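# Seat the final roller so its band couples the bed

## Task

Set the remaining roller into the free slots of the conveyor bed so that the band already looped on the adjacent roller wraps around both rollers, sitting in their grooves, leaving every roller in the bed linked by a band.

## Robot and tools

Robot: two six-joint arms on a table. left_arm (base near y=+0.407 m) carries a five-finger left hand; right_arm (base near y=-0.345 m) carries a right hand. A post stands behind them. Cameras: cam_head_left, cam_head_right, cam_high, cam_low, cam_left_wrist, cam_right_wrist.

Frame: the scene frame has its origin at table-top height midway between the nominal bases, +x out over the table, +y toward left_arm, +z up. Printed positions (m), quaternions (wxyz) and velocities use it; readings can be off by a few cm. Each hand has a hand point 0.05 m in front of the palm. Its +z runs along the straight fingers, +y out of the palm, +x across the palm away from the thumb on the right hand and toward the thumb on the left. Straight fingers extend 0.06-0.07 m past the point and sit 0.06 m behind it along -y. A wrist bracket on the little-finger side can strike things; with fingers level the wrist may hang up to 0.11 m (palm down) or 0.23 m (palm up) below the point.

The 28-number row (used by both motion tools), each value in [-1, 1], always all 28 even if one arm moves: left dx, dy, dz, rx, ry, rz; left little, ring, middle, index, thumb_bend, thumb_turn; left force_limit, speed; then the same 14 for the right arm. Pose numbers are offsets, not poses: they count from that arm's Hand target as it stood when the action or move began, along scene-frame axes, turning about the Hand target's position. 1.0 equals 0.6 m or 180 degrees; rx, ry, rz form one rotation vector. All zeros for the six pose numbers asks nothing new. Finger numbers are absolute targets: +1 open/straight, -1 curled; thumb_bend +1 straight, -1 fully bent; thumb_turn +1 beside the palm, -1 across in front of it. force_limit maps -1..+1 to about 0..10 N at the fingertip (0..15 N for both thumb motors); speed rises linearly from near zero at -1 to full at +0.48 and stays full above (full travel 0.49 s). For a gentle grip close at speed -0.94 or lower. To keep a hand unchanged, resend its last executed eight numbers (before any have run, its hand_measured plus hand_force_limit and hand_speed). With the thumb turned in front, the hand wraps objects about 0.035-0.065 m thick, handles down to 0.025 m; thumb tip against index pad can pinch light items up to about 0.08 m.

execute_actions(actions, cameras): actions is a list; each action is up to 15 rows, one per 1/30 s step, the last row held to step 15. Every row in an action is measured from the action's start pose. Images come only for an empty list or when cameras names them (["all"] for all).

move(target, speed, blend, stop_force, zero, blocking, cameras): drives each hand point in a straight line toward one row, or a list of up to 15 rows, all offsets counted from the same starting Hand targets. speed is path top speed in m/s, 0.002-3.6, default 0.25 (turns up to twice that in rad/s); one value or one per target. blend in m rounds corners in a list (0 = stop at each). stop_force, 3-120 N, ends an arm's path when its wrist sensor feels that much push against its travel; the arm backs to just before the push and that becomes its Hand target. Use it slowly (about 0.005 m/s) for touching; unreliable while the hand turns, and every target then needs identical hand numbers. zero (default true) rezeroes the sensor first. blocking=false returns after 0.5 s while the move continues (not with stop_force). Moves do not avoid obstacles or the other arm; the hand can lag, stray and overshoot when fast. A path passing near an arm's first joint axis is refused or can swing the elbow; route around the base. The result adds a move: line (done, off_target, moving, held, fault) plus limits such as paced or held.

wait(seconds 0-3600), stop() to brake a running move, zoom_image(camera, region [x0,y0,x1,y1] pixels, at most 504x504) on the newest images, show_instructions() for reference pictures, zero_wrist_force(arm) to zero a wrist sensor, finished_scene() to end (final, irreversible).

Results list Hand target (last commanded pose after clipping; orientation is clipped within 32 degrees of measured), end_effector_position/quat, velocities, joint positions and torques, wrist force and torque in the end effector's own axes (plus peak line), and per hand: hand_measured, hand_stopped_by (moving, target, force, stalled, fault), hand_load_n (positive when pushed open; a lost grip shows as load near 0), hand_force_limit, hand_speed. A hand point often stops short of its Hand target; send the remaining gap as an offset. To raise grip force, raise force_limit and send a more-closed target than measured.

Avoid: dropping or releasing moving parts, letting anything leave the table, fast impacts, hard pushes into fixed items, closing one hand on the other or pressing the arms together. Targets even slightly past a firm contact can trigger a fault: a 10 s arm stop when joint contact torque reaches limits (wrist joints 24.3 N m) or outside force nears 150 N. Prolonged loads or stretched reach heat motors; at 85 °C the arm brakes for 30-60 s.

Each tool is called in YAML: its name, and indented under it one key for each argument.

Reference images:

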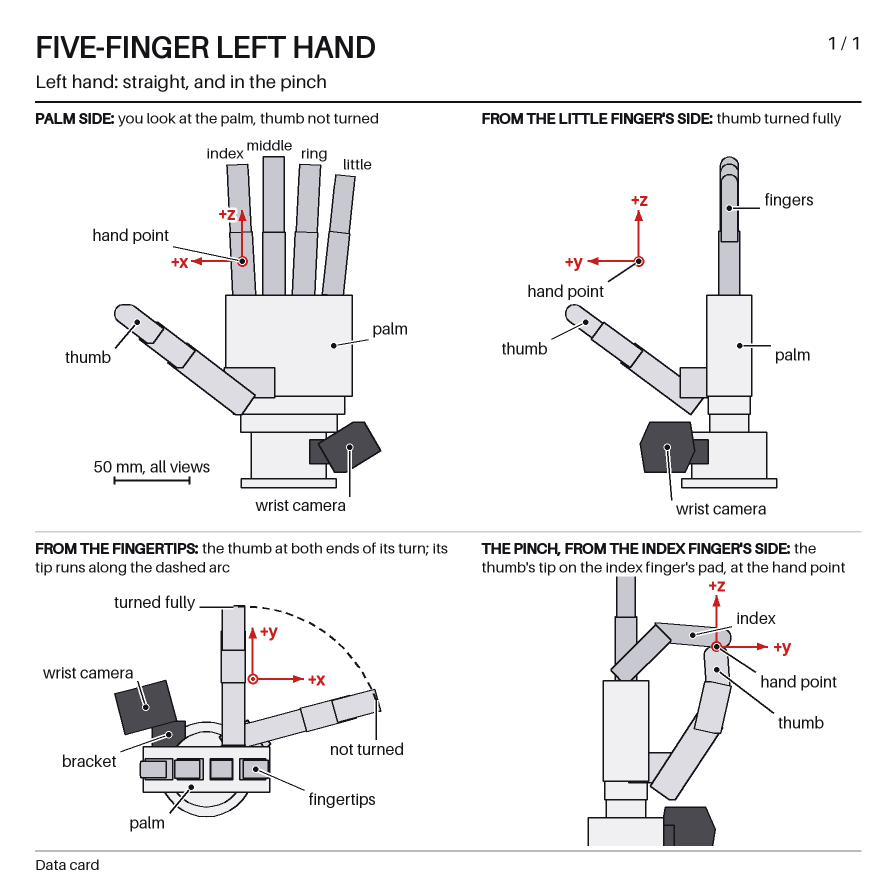

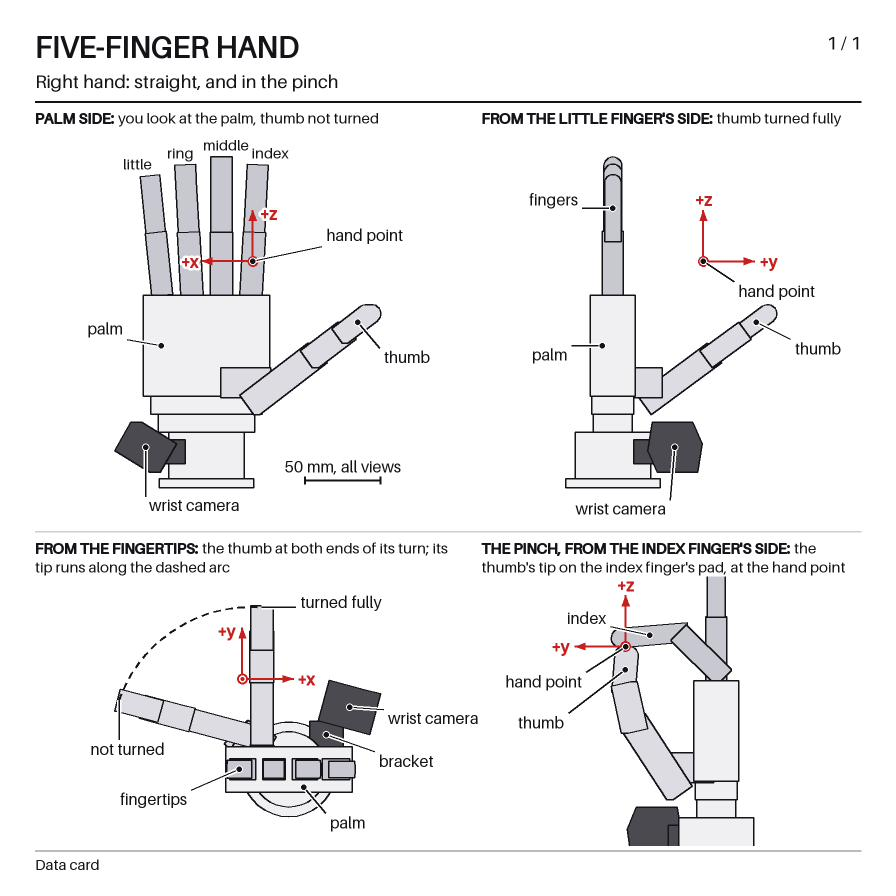

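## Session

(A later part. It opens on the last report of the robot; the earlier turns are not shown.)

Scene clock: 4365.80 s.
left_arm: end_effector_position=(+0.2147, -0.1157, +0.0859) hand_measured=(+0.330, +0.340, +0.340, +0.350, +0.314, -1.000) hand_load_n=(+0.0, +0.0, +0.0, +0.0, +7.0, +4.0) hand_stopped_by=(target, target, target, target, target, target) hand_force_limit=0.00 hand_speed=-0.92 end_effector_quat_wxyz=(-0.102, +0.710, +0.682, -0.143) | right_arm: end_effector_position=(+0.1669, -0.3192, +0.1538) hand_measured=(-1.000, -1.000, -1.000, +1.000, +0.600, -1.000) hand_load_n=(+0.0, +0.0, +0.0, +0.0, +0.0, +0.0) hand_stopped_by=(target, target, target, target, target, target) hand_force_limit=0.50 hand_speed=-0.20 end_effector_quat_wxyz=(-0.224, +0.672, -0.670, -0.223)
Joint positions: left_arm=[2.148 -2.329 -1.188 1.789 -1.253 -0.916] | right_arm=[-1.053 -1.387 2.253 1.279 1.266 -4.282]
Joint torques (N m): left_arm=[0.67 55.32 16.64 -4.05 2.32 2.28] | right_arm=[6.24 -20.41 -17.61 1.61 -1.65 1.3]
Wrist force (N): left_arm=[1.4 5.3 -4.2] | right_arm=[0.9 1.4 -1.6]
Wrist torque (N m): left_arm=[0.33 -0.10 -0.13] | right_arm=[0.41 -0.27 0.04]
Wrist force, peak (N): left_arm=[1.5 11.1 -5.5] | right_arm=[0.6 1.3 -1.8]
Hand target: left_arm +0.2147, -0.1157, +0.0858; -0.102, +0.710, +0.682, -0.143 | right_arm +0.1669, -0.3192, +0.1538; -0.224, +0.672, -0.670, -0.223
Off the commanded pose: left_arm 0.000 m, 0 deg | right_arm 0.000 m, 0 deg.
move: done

move:
  target: [0,0,0,0,0,0,0.45,0.45,0.45,0.45,0.36,-1,0.0,-0.9,0,0,0,0,0,0,-1,-1,-1,1,0.6,-1,0.5,-0.2]
  speed: 0.004
  cameras: ["cam_low", "cam_left_wrist", "cam_high"]

zoom_image:
  camera: "cam_low"
  region: [425, 200, 475, 250]

zoom_image:
  camera: "cam_low"
  region: [328, 205, 378, 255]

Scene clock: 4370.13 s.
left_arm: end_effector_position=(+0.2146, -0.1157, +0.0858) hand_measured=(+0.450, +0.450, +0.450, +0.450, +0.360, -1.000) hand_load_n=(+0.0, +0.0, +0.0, +0.0, +0.0, +0.0) hand_stopped_by=(target, target, target, target, target, target) hand_force_limit=0.00 hand_speed=-0.90 end_effector_quat_wxyz=(-0.102, +0.710, +0.682, -0.143) | right_arm: end_effector_position=(+0.1669, -0.3192, +0.1538) hand_measured=(-1.000, -1.000, -1.000, +1.000, +0.600, -1.000) hand_load_n=(+0.0, +0.0, +0.0, +0.0, +0.0, +0.0) hand_stopped_by=(target, target, target, target, target, target) hand_force_limit=0.50 hand_speed=-0.20 end_effector_quat_wxyz=(-0.224, +0.672, -0.670, -0.223)
Joint positions: left_arm=[2.148 -2.329 -1.188 1.789 -1.252 -0.916] | right_arm=[-1.053 -1.387 2.253 1.279 1.266 -4.282]
Joint torques (N m): left_arm=[-5.96 38.92 9.64 -1.85 0.17 2.18] | right_arm=[6.25 -18.88 -17.04 1.66 -1.46 1.24]
Wrist force (N): left_arm=[-0.9 -0.1 -1.3] | right_arm=[0.9 1.2 -1.4]
Wrist torque (N m): left_arm=[0.13 0.01 -0.04] | right_arm=[0.39 -0.27 0.03]
Wrist force, peak (N): left_arm=[1.4 5.3 -4.6] | right_arm=[0.9 1.5 -1.7]
Hand target: left_arm +0.2147, -0.1157, +0.0858; -0.102, +0.710, +0.682, -0.143 | right_arm +0.1669, -0.3192, +0.1538; -0.224, +0.672, -0.670, -0.223
Off the commanded pose: left_arm 0.000 m, 0 deg | right_arm 0.000 m, 0 deg.
move: done
Images, in order (width x height): cam_high 896x504, cam_low 896x504, cam_left_wrist 672x504.

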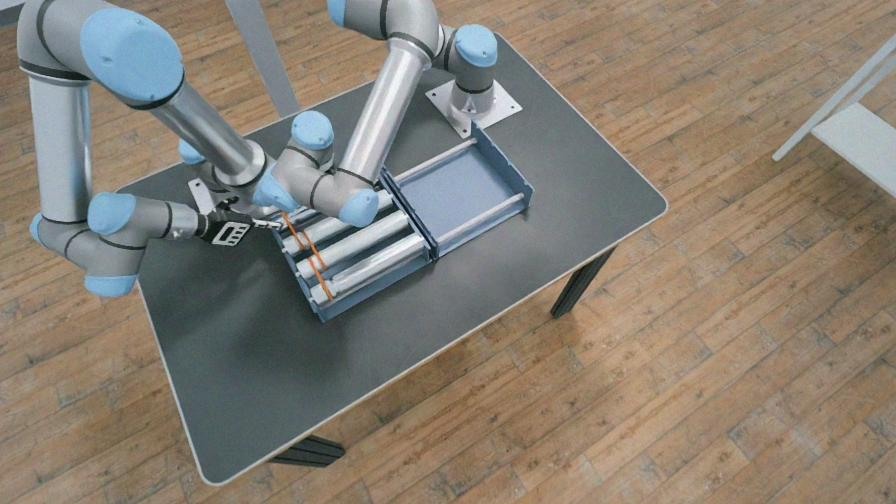

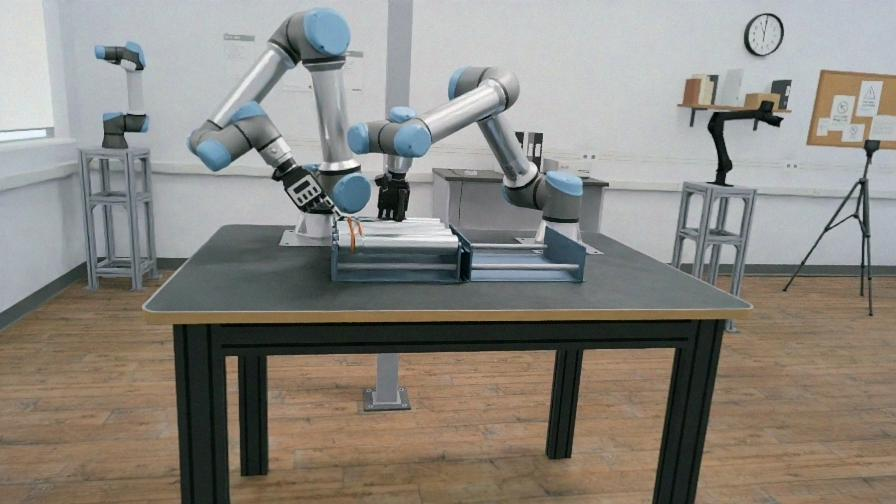

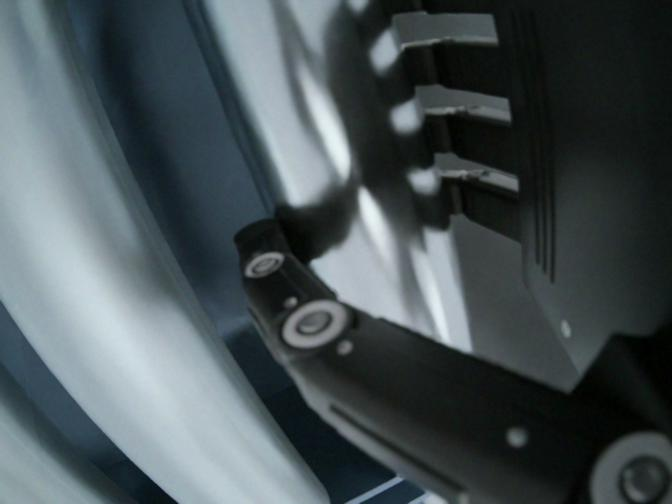

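Scaled by 10.080 from the camera's image (finer frame: 1280x720).

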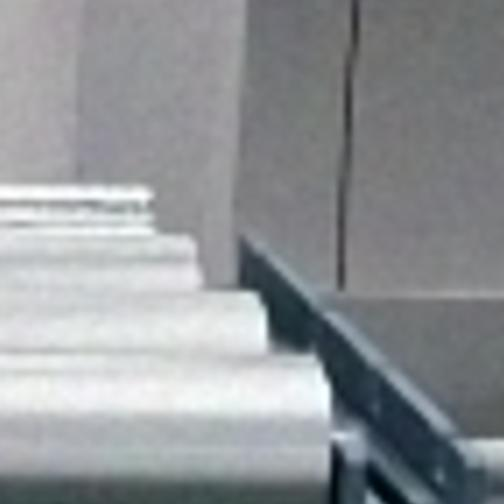

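Scaled by 10.080 from the camera's image (finer frame: 1280x720).

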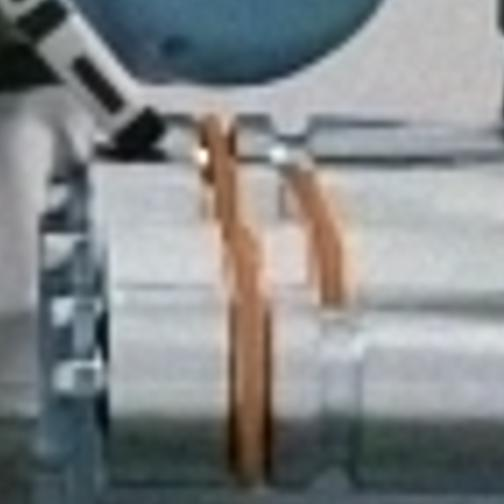

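move:
  target: [0,0,0,0,0,0,0.7,0.7,0.7,0.7,0.40,-1,0.0,-0.7,0,0,0,0,0,0,-1,-1,-1,1,0.6,-1,0.5,-0.2]
  speed: 0.004

move:
  target: [0,0,0,0,0,0,0.95,0.95,0.95,0.95,0.42,-1,0.0,-0.7,0,0,0,0,0,0,-1,-1,-1,1,0.6,-1,0.5,-0.2]
  speed: 0.004

Scene clock: 4373.67 s.
left_arm: end_effector_position=(+0.2147, -0.1157, +0.0858) hand_measured=(+0.700, +0.700, +0.700, +0.700, +0.400, -1.000) hand_load_n=(+0.0, +0.0, +0.0, +0.0, +0.0, +0.5) hand_stopped_by=(target, target, target, target, target, target) hand_force_limit=0.00 hand_speed=-0.70 end_effector_quat_wxyz=(-0.102, +0.710, +0.682, -0.143) | right_arm: end_effector_position=(+0.1669, -0.3192, +0.1538) hand_measured=(-1.000, -1.000, -1.000, +1.000, +0.600, -1.000) hand_load_n=(+0.0, +0.0, +0.0, +0.5, +0.0, +0.0) hand_stopped_by=(target, target, target, target, target, target) hand_force_limit=0.50 hand_speed=-0.20 end_effector_quat_wxyz=(-0.224, +0.672, -0.670, -0.223)
Joint positions: left_arm=[2.148 -2.329 -1.188 1.789 -1.252 -0.916] | right_arm=[-1.053 -1.387 2.253 1.279 1.266 -4.282]
Joint torques (N m): left_arm=[-11.4 47.35 18.09 -1.9 -0.26 2.19] | right_arm=[5.85 -18.27 -17.09 1.66 -1.22 1.03]
Wrist force (N): left_arm=[-1.0 -0.1 -1.3] | right_arm=[0.8 1.2 -1.6]
Wrist torque (N m): left_arm=[0.12 0.02 -0.05] | right_arm=[0.40 -0.25 0.02]
Wrist force, peak (N): left_arm=[-1.0 -0.2 -1.6] | right_arm=[0.9 1.5 -1.5]
Hand target: left_arm +0.2147, -0.1157, +0.0858; -0.102, +0.710, +0.682, -0.143 | right_arm +0.1669, -0.3192, +0.1538; -0.224, +0.672, -0.670, -0.223
Off the commanded pose: left_arm 0.000 m, 0 deg | right_arm 0.000 m, 0 deg.
move: done

Scene clock: 4374.23 s.
left_arm: end_effector_position=(+0.2147, -0.1157, +0.0858) hand_measured=(+0.950, +0.950, +0.950, +0.950, +0.420, -1.000) hand_load_n=(+0.0, +0.0, +0.0, +0.0, +0.5, +0.0) hand_stopped_by=(target, target, target, target, target, target) hand_force_limit=0.00 hand_speed=-0.70 end_effector_quat_wxyz=(-0.102, +0.710, +0.682, -0.143) | right_arm: end_effector_position=(+0.1669, -0.3192, +0.1538) hand_measured=(-1.000, -1.000, -1.000, +1.000, +0.600, -1.000) hand_load_n=(+0.0, +0.0, +0.0, +0.0, +0.0, +0.0) hand_stopped_by=(target, target, target, target, target, target) hand_force_limit=0.50 hand_speed=-0.20 end_effector_quat_wxyz=(-0.224, +0.672, -0.670, -0.223)
Joint positions: left_arm=[2.148 -2.329 -1.188 1.789 -1.252 -0.916] | right_arm=[-1.053 -1.387 2.253 1.279 1.266 -4.282]
Joint torques (N m): left_arm=[-12.53 48.72 20.32 -1.92 -0.34 2.07] | right_arm=[6.19 -18.31 -16.69 1.64 -1.11 1.04]
Wrist force (N): left_arm=[-1.1 -0.1 -1.1] | right_arm=[0.9 1.2 -1.6]
Wrist torque (N m): left_arm=[0.10 0.06 -0.05] | right_arm=[0.39 -0.27 0.03]
Wrist force, peak (N): left_arm=[-1.3 -0.2 -1.3] | right_arm=[0.8 1.2 -1.7]
Hand target: left_arm +0.2147, -0.1157, +0.0858; -0.102, +0.710, +0.682, -0.143 | right_arm +0.1669, -0.3192, +0.1538; -0.224, +0.672, -0.670, -0.223
Off the commanded pose: left_arm 0.000 m, 0 deg | right_arm 0.000 m, 0 deg.
move: done

move:
  target: [0.0167,0,0.0617,0,0,0,0.95,0.95,0.95,0.95,0.42,-1,0.0,-0.7,0,0,0,0,0,0,-1,-1,-1,1,0.6,-1,0.5,-0.2]
  speed: 0.02
  stop_force: 5
  cameras: ["cam_low", "cam_left_wrist"]

Scene clock: 4382.00 s.
left_arm: end_effector_position=(+0.2247, -0.1157, +0.1229) hand_measured=(+0.950, +0.950, +0.950, +0.950, +0.420, -1.000) hand_load_n=(+0.0, +0.0, +0.0, +0.0, +0.0, +0.0) hand_stopped_by=(target, target, target, target, target, target) hand_force_limit=0.00 hand_speed=-0.70 end_effector_quat_wxyz=(-0.102, +0.710, +0.682, -0.143) | right_arm: end_effector_position=(+0.1669, -0.3192, +0.1538) hand_measured=(-1.000, -1.000, -1.000, +1.000, +0.600, -1.000) hand_load_n=(+0.0, +0.0, +0.0, +0.0, +0.0, -0.5) hand_stopped_by=(target, target, target, target, target, target) hand_force_limit=0.50 hand_speed=-0.20 end_effector_quat_wxyz=(-0.224, +0.672, -0.670, -0.223)
Joint positions: left_arm=[2.163 -2.307 -1.129 1.703 -1.255 -0.9] | right_arm=[-1.053 -1.387 2.253 1.279 1.266 -4.282]
Joint torques (N m): left_arm=[12.91 65.25 24.29 -4.4 -1.04 2.79] | right_arm=[5.88 -16.37 -16.03 1.74 -0.66 0.91]
Wrist force (N): left_arm=[-1.0 -0.1 -1.3] | right_arm=[0.9 1.3 -1.5]
Wrist torque (N m): left_arm=[0.11 0.02 -0.05] | right_arm=[0.39 -0.28 0.03]
Wrist force, peak (N): left_arm=[-1.4 0.1 -1.4] | right_arm=[1.0 1.7 -1.4]
Hand target: left_arm +0.2247, -0.1157, +0.1229; -0.102, +0.710, +0.682, -0.143 | right_arm +0.1669, -0.3192, +0.1538; -0.224, +0.672, -0.670, -0.223
Off the commanded pose: left_arm 0.000 m, 0 deg | right_arm 0.000 m, 0 deg.
move: done

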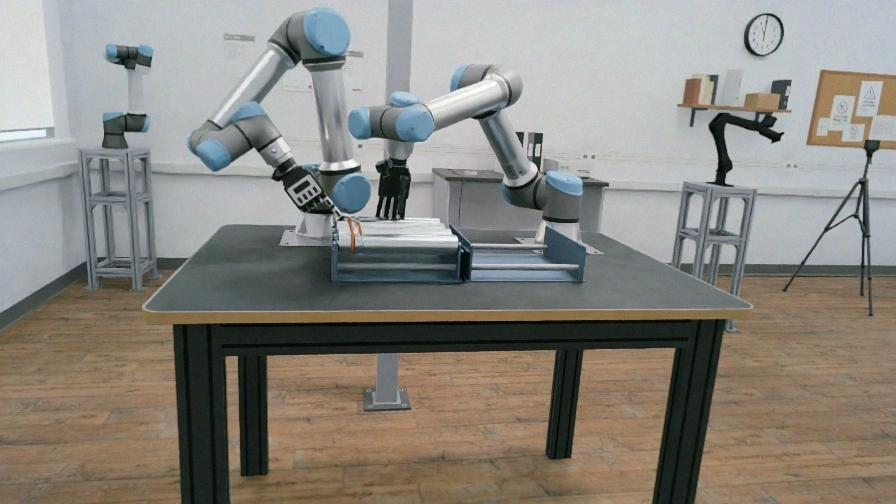

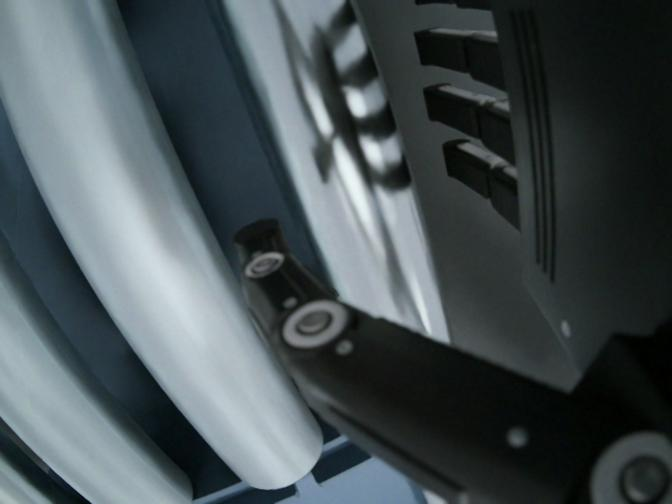

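Clear. Lift further, along +Z.

move:
  target: [0.0167,0,0.15,0,0,0,0.95,0.95,0.95,0.95,0.42,-1,0.0,-0.7,0,0,0,0,0,0,-1,-1,-1,1,0.6,-1,0.5,-0.2]
  speed: 0.05
  stop_force: 7
  cameras: ["cam_low", "cam_left_wrist", "cam_high","cam_head_right","cam_right_wrist"]

zoom_image:
  camera: "cam_left_wrist"
  region: [0, 0, 400, 504]

zoom_image:
  camera: "cam_right_wrist"
  region: [100, 150, 350, 400]

Scene clock: 4387.87 s.
left_arm: end_effector_position=(+0.2347, -0.1157, +0.2129) hand_measured=(+0.950, +0.950, +0.950, +0.950, +0.420, -1.000) hand_load_n=(+0.0, +0.0, +0.0, +0.0, +0.0, +0.0) hand_stopped_by=(target, target, target, target, target, target) hand_force_limit=0.00 hand_speed=-0.70 end_effector_quat_wxyz=(-0.102, +0.710, +0.682, -0.143) | right_arm: end_effector_position=(+0.1669, -0.3192, +0.1538) hand_measured=(-1.000, -1.000, -1.000, +1.000, +0.600, -1.000) hand_load_n=(+0.0, +0.0, +0.0, +0.0, +0.0, +0.0) hand_stopped_by=(target, target, target, target, target, target) hand_force_limit=0.50 hand_speed=-0.20 end_effector_quat_wxyz=(-0.224, +0.672, -0.670, -0.223)
Joint positions: left_arm=[2.178 -2.271 -0.959 1.491 -1.257 -0.885] | right_arm=[-1.053 -1.387 2.253 1.279 1.266 -4.282]
Joint torques (N m): left_arm=[14.26 48.92 25.12 -4.47 -1.11 2.71] | right_arm=[5.41 -15.11 -15.6 1.61 -0.36 0.76]
Wrist force (N): left_arm=[-1.1 -0.2 -1.2] | right_arm=[0.9 1.3 -1.4]
Wrist torque (N m): left_arm=[0.08 0.05 -0.04] | right_arm=[0.40 -0.28 0.03]
Wrist force, peak (N): left_arm=[-1.1 -0.2 -1.7] | right_arm=[1.0 1.4 -1.6]
Hand target: left_arm +0.2347, -0.1157, +0.2129; -0.102, +0.710, +0.682, -0.143 | right_arm +0.1669, -0.3192, +0.1538; -0.224, +0.672, -0.670, -0.223
Off the commanded pose: left_arm 0.000 m, 0 deg | right_arm 0.000 m, 0 deg.
move: done
Images, in order (width x height): cam_head_right 896x504, cam_high 896x504, cam_low 896x504, cam_left_wrist 672x504, cam_right_wrist 672x504.

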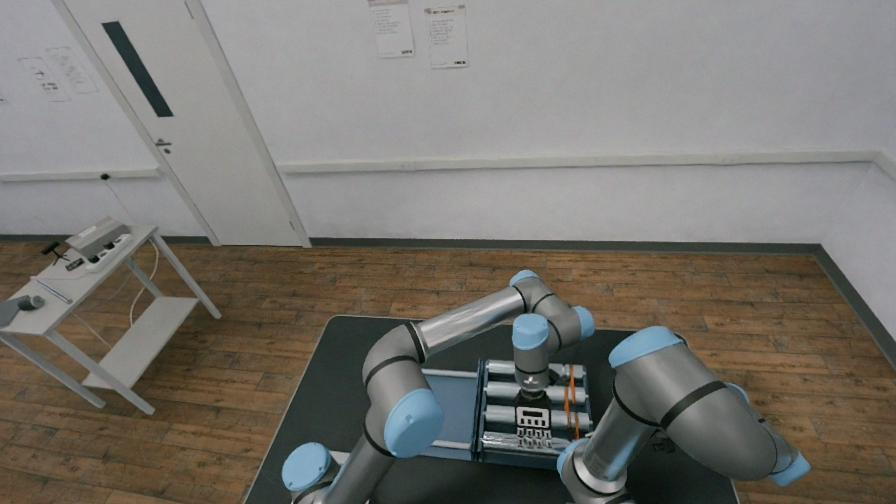

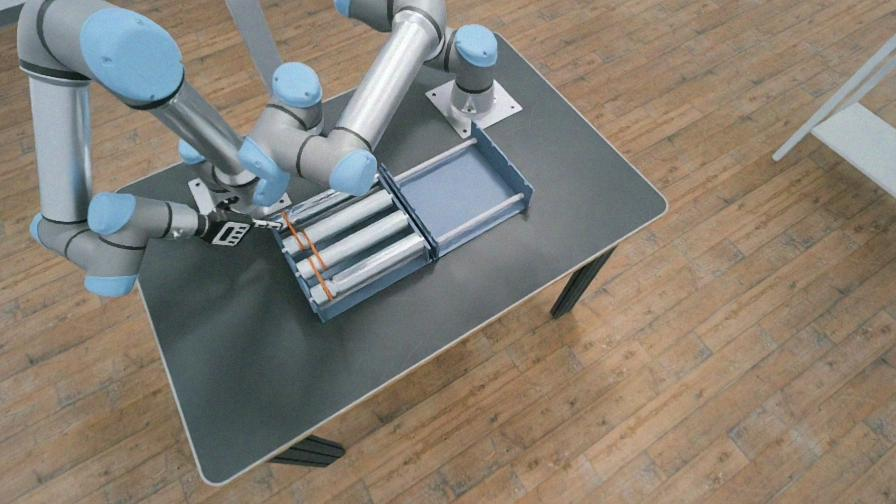

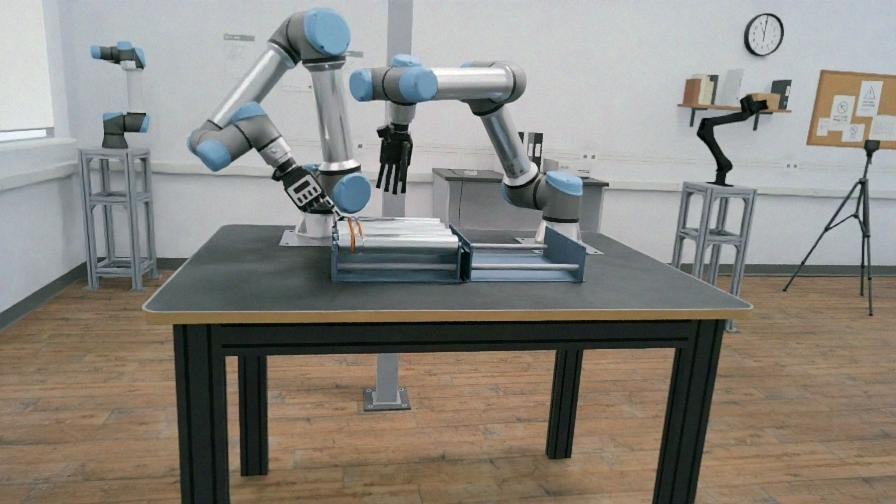

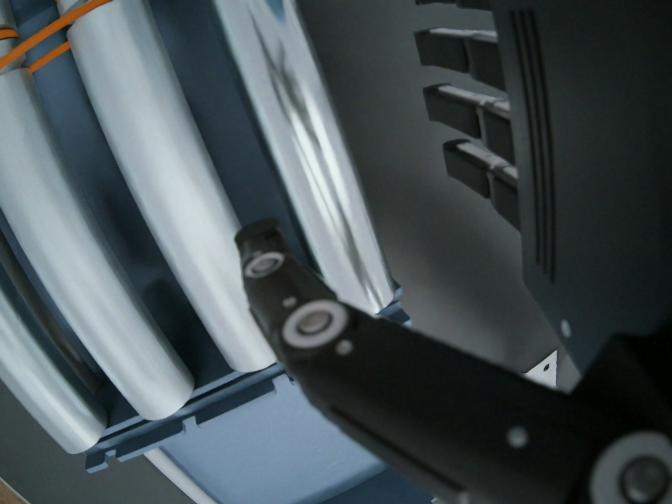

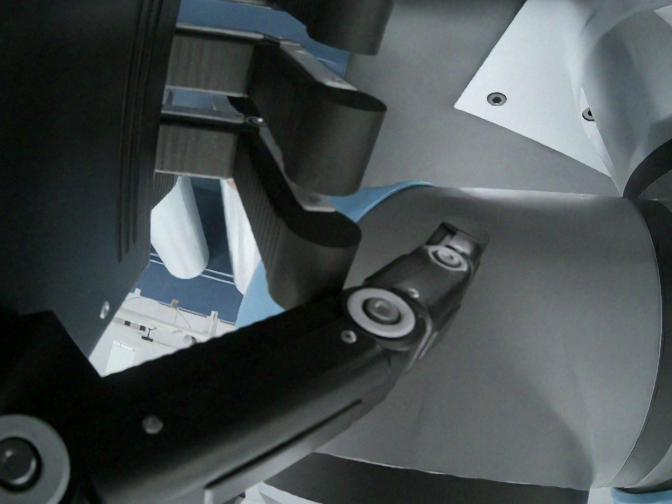

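Scaled by 1.000.

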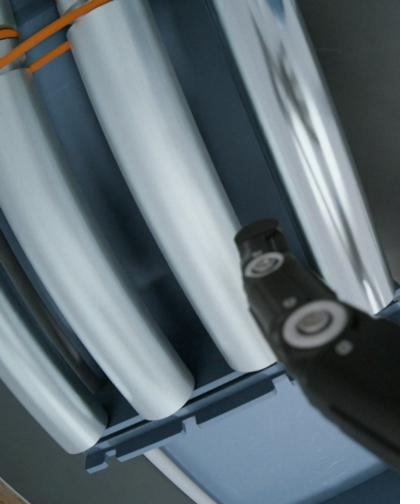

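Scaled by 2.016 from the camera's image (finer frame: 960x720).

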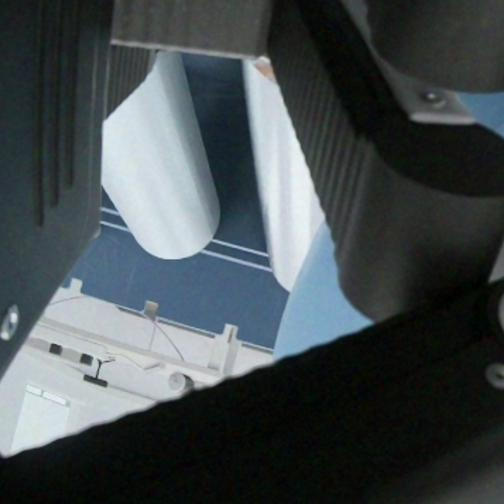

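move:
  target:
    - [0,0,0,0,0,0,0.95,0.95,0.95,0.95,0.42,-1,0.0,-0.7,0.0083,-0.0417,0.0033,0,0,0,-1,-1,-1,1,0.6,-1,0.5,-0.2]
    - [0,0,0,0,0,0,0.95,0.95,0.95,0.95,0.42,-1,0.0,-0.7,0.0417,-0.0833,0.0333,0,0,0,-1,-1,-1,1,0.6,-1,0.5,-0.2]
  speed: 0.04
  blend: 0.005
  stop_force: 7
  cameras: ["cam_low", "cam_high"]

zoom_image:
  camera: "cam_low"
  region: [328, 205, 378, 255]

zoom_image:
  camera: "cam_high"
  region: [240, 160, 440, 320]

Scene clock: 4397.20 s.
left_arm: end_effector_position=(+0.2347, -0.1157, +0.2129) hand_measured=(+0.950, +0.950, +0.950, +0.950, +0.420, -1.000) hand_load_n=(+0.0, +0.0, +0.0, +0.0, +0.0, +0.0) hand_stopped_by=(target, target, target, target, target, target) hand_force_limit=0.00 hand_speed=-0.70 end_effector_quat_wxyz=(-0.102, +0.710, +0.682, -0.143) | right_arm: end_effector_position=(+0.1920, -0.3692, +0.1738) hand_measured=(-1.000, -1.000, -1.000, +1.000, +0.600, -1.000) hand_load_n=(+0.0, +0.0, -0.5, +0.0, +0.0, +0.0) hand_stopped_by=(target, target, target, target, target, target) hand_force_limit=0.50 hand_speed=-0.20 end_effector_quat_wxyz=(-0.224, +0.672, -0.670, -0.223)
Joint positions: left_arm=[2.178 -2.271 -0.959 1.491 -1.257 -0.885] | right_arm=[-1.063 -1.322 2.093 1.378 1.272 -4.292]
Joint torques (N m): left_arm=[13.39 37.41 25.04 -4.28 -0.87 2.58] | right_arm=[6.43 -16.05 -20.7 5.24 -2.47 1.67]
Wrist force (N): left_arm=[-1.0 0.0 -1.5] | right_arm=[0.7 1.5 -1.7]
Wrist torque (N m): left_arm=[0.14 0.03 -0.04] | right_arm=[0.42 -0.23 0.02]
Wrist force, peak (N): left_arm=[-1.3 -0.4 -1.4] | right_arm=[0.9 1.6 -1.6]
Hand target: left_arm +0.2347, -0.1157, +0.2129; -0.102, +0.710, +0.682, -0.143 | right_arm +0.1920, -0.3692, +0.1738; -0.224, +0.672, -0.670, -0.223
Off the commanded pose: left_arm 0.000 m, 0 deg | right_arm 0.000 m, 0 deg.
move: done
Images, in order (width x height): cam_high 896x504, cam_low 896x504.

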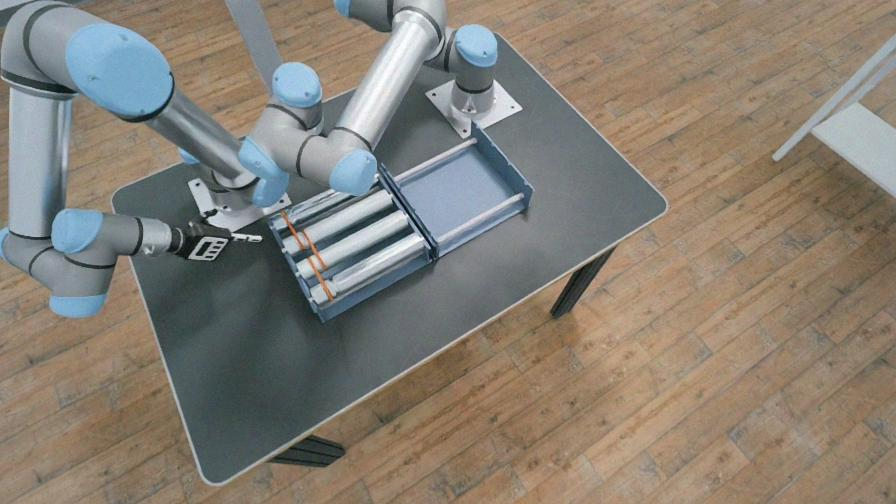

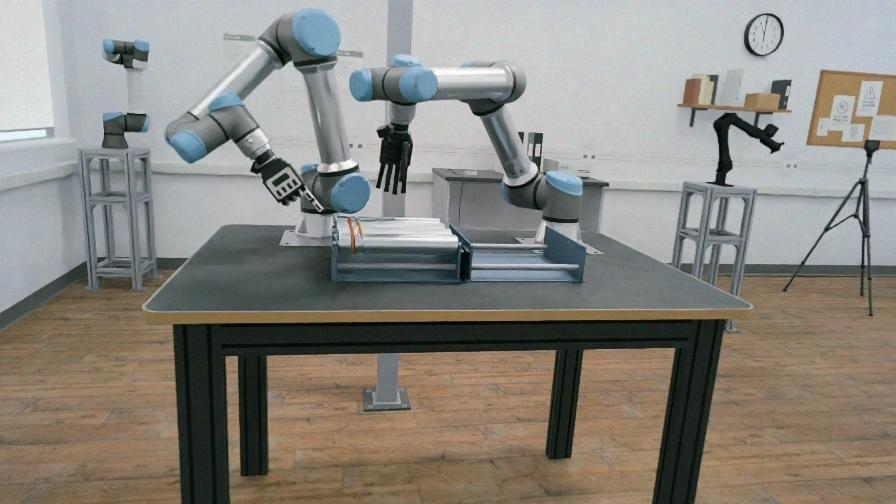

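Scaled by 10.080 from the camera's image (finer frame: 1280x720).

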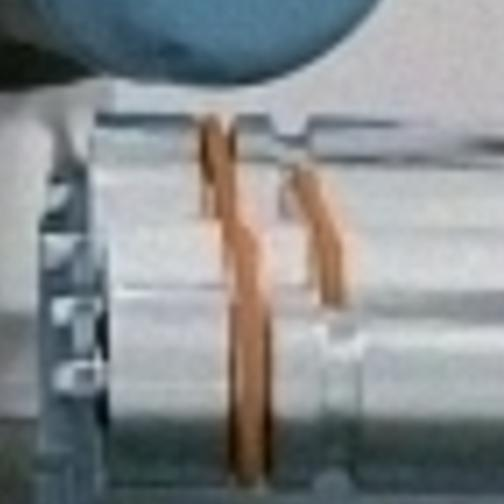

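Scaled by 2.520 from the camera's image (finer frame: 1280x720).

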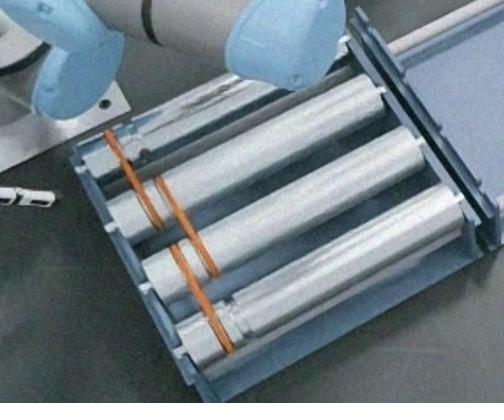

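zoom_image:
  camera: "cam_high"
  region: [262, 205, 312, 265]

zoom_image:
  camera: "cam_low"
  region: [328, 208, 353, 248]

Scaled by 8.400 from the camera's image (finer frame: 1280x720).

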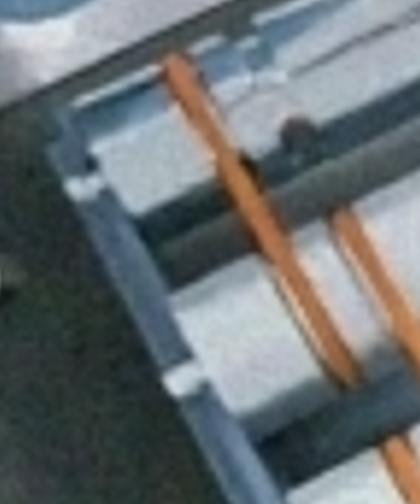

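Scaled by 12.600 from the camera's image (finer frame: 1280x720).

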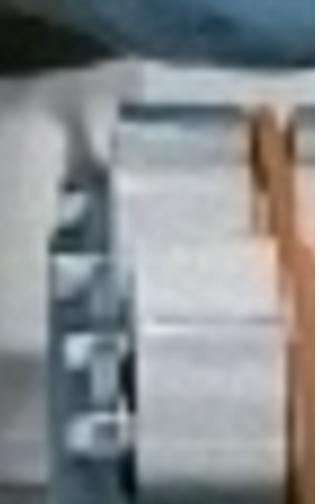

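zoom_image:
  camera: "cam_low"
  region: [425, 200, 475, 250]

zoom_image:
  camera: "cam_high"
  region: [350, 160, 450, 260]

Scaled by 10.080 from the camera's image (finer frame: 1280x720).

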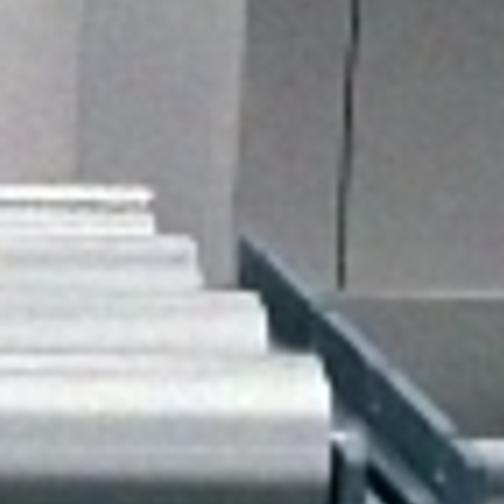

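Scaled by 5.040 from the camera's image (finer frame: 1280x720).

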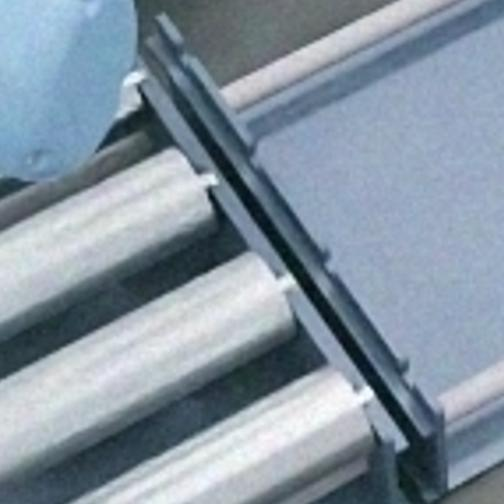

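move:
  target: [-0.05,0.25,0.15,0,0,0,0.95,0.95,0.95,0.95,0.42,-1,0.0,-0.7,0.05,-0.15,0.12,0,0,0,-1,-1,-1,1,0.6,-1,0.5,-0.2]
  speed: 0.12
  cameras: ["cam_low", "cam_high", "cam_head_left", "cam_head_right", "cam_left_wrist","cam_right_wrist"]

zoom_image:
  camera: "cam_high"
  region: [240, 160, 440, 320]

zoom_image:
  camera: "cam_head_right"
  region: [465, 345, 605, 475]

zoom_image:
  camera: "cam_low"
  region: [328, 205, 468, 285]

Scene clock: 4411.00 s.
left_arm: end_effector_position=(+0.2047, +0.0341, +0.3028) hand_measured=(+0.950, +0.950, +0.950, +0.950, +0.420, -1.000) hand_load_n=(+0.0, +0.0, +0.0, +0.0, +0.5, +0.0) hand_stopped_by=(target, target, target, target, target, target) hand_force_limit=0.00 hand_speed=-0.70 end_effector_quat_wxyz=(-0.102, +0.710, +0.682, -0.143) | right_arm: end_effector_position=(+0.2219, -0.4591, +0.2457) hand_measured=(-1.000, -1.000, -1.000, +1.000, +0.600, -1.000) hand_load_n=(+0.0, +0.0, +0.0, +0.0, +0.0, +0.0) hand_stopped_by=(target, target, target, target, target, target) hand_force_limit=0.50 hand_speed=-0.20 end_effector_quat_wxyz=(-0.224, +0.672, -0.670, -0.223)
Joint positions: left_arm=[2.327 -1.852 -1.371 1.44 -1.285 -0.732] | right_arm=[-1.109 -1.255 1.773 1.641 1.297 -4.331]
Joint torques (N m): left_arm=[12.27 42.71 8.91 -4.4 -0.9 2.37] | right_arm=[-6.28 -21.98 -24 5.03 2.04 -1.18]
Wrist force (N): left_arm=[-0.9 -0.6 -1.2] | right_arm=[1.0 1.4 -1.5]
Wrist torque (N m): left_arm=[0.03 0.00 -0.01] | right_arm=[0.40 -0.27 0.17]
Wrist force, peak (N): left_arm=[-1.2 -0.3 -1.3] | right_arm=[1.1 1.3 -2.0]
Hand target: left_arm +0.2047, +0.0343, +0.3029; -0.102, +0.710, +0.682, -0.143 | right_arm +0.2220, -0.4592, +0.2458; -0.224, +0.672, -0.670, -0.223
Off the commanded pose: left_arm 0.000 m, 0 deg | right_arm 0.000 m, 0 deg.
move: done

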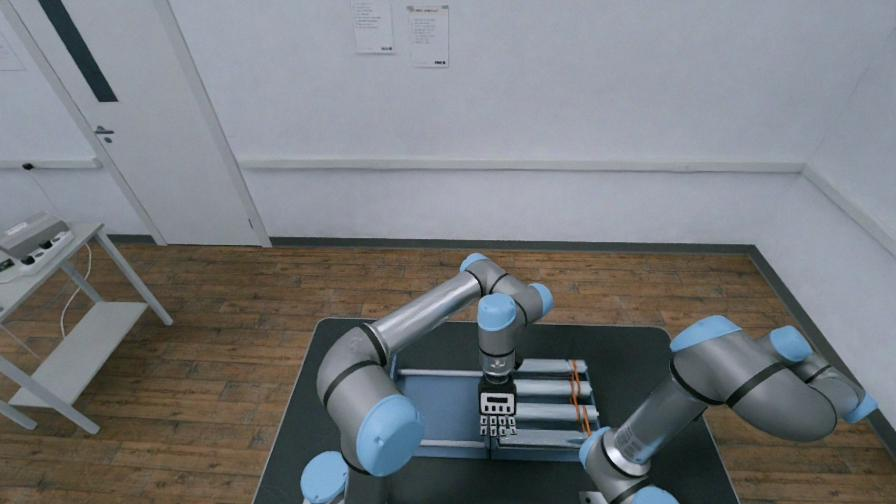

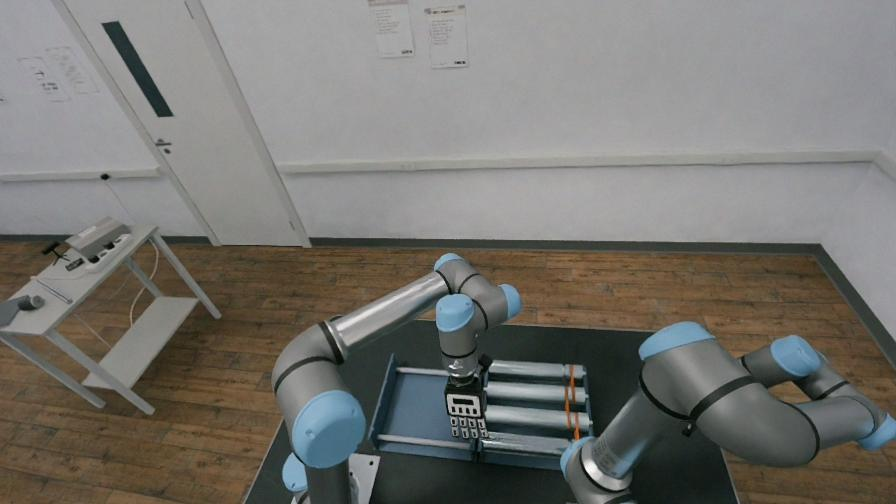

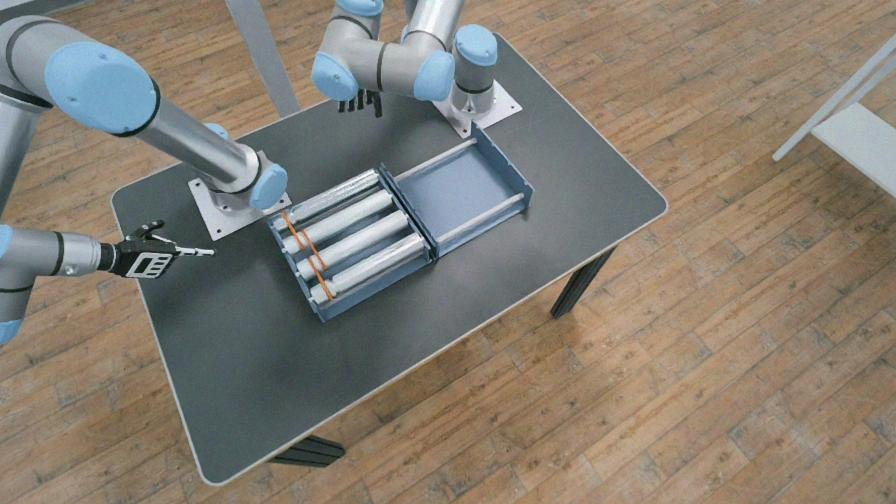

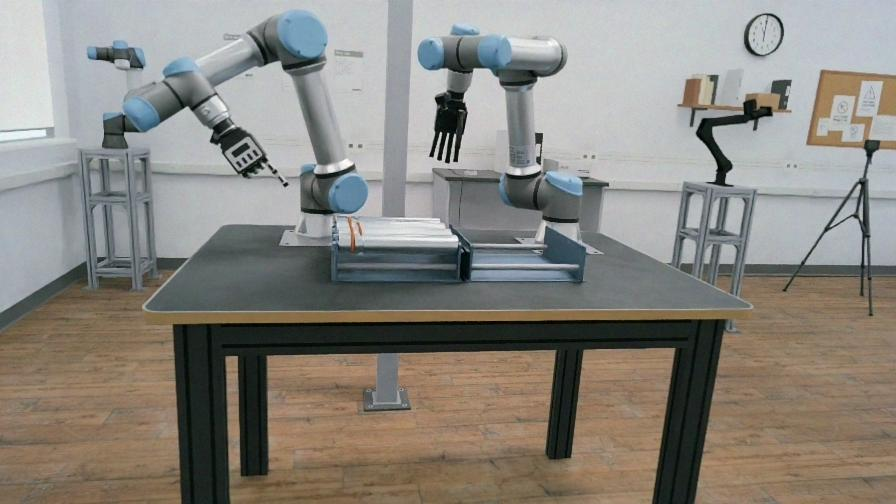

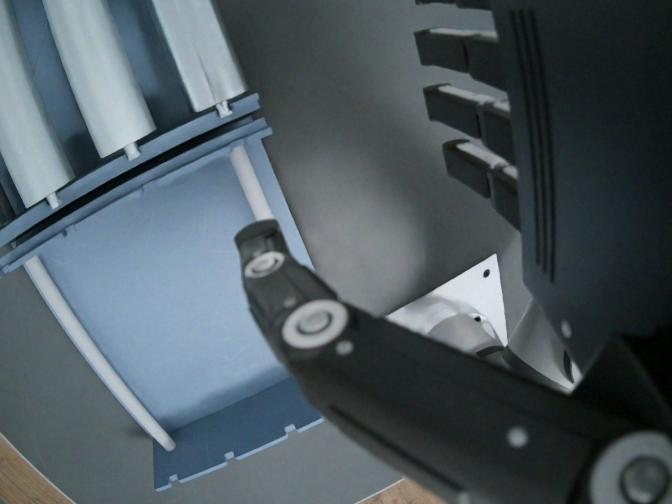

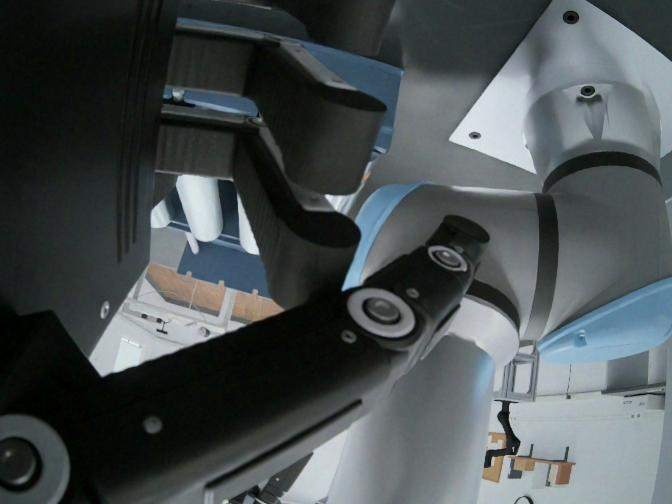

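Scaled by 2.520 from the camera's image (finer frame: 1280x720).

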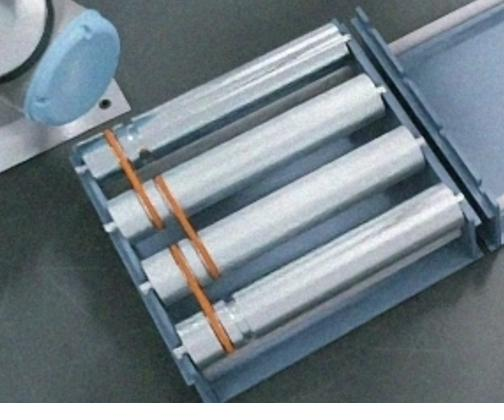

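Scaled by 3.600 from the camera's image (finer frame: 1280x720).

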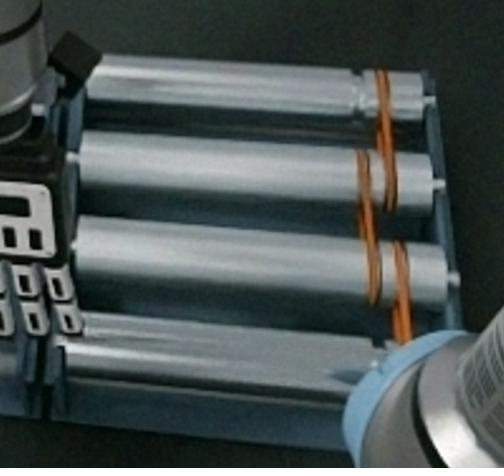

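Scaled by 3.600 from the camera's image (finer frame: 1280x720).

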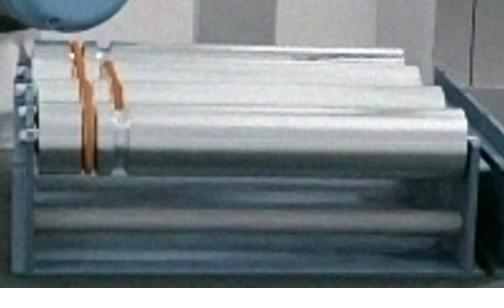

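zoom_image:
  camera: "cam_high"
  region: [262, 195, 322, 265]

zoom_image:
  camera: "cam_left_wrist"
  region: [0, 0, 300, 240]

zoom_image:
  camera: "cam_head_left"
  region: [500, 350, 610, 450]

Scaled by 7.200 from the camera's image (finer frame: 1280x720).

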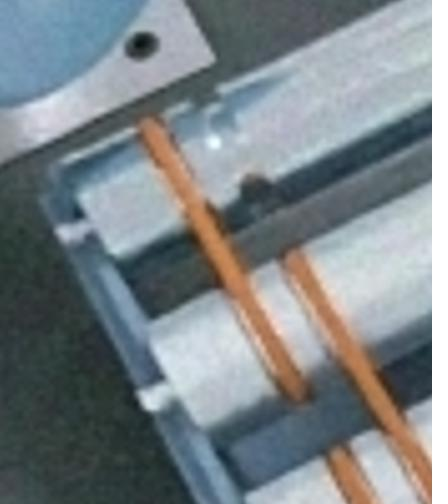

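Scaled by 1.680 from the camera's image (finer frame: 960x720).

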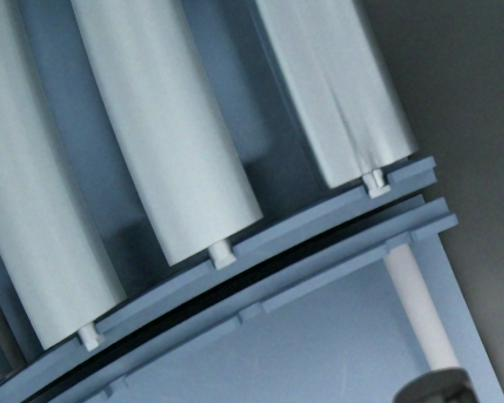

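Scaled by 4.582 from the camera's image (finer frame: 1280x720).

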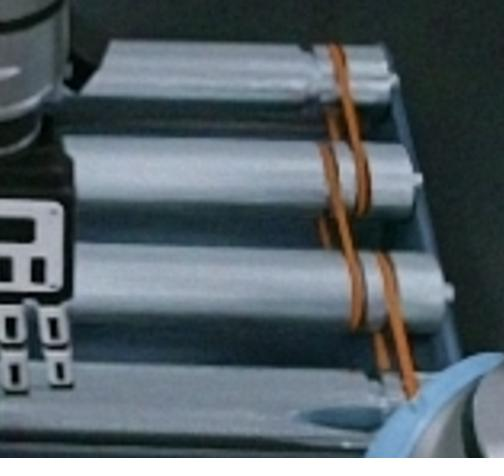

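finished_scene:

The scene is finished: the task was done.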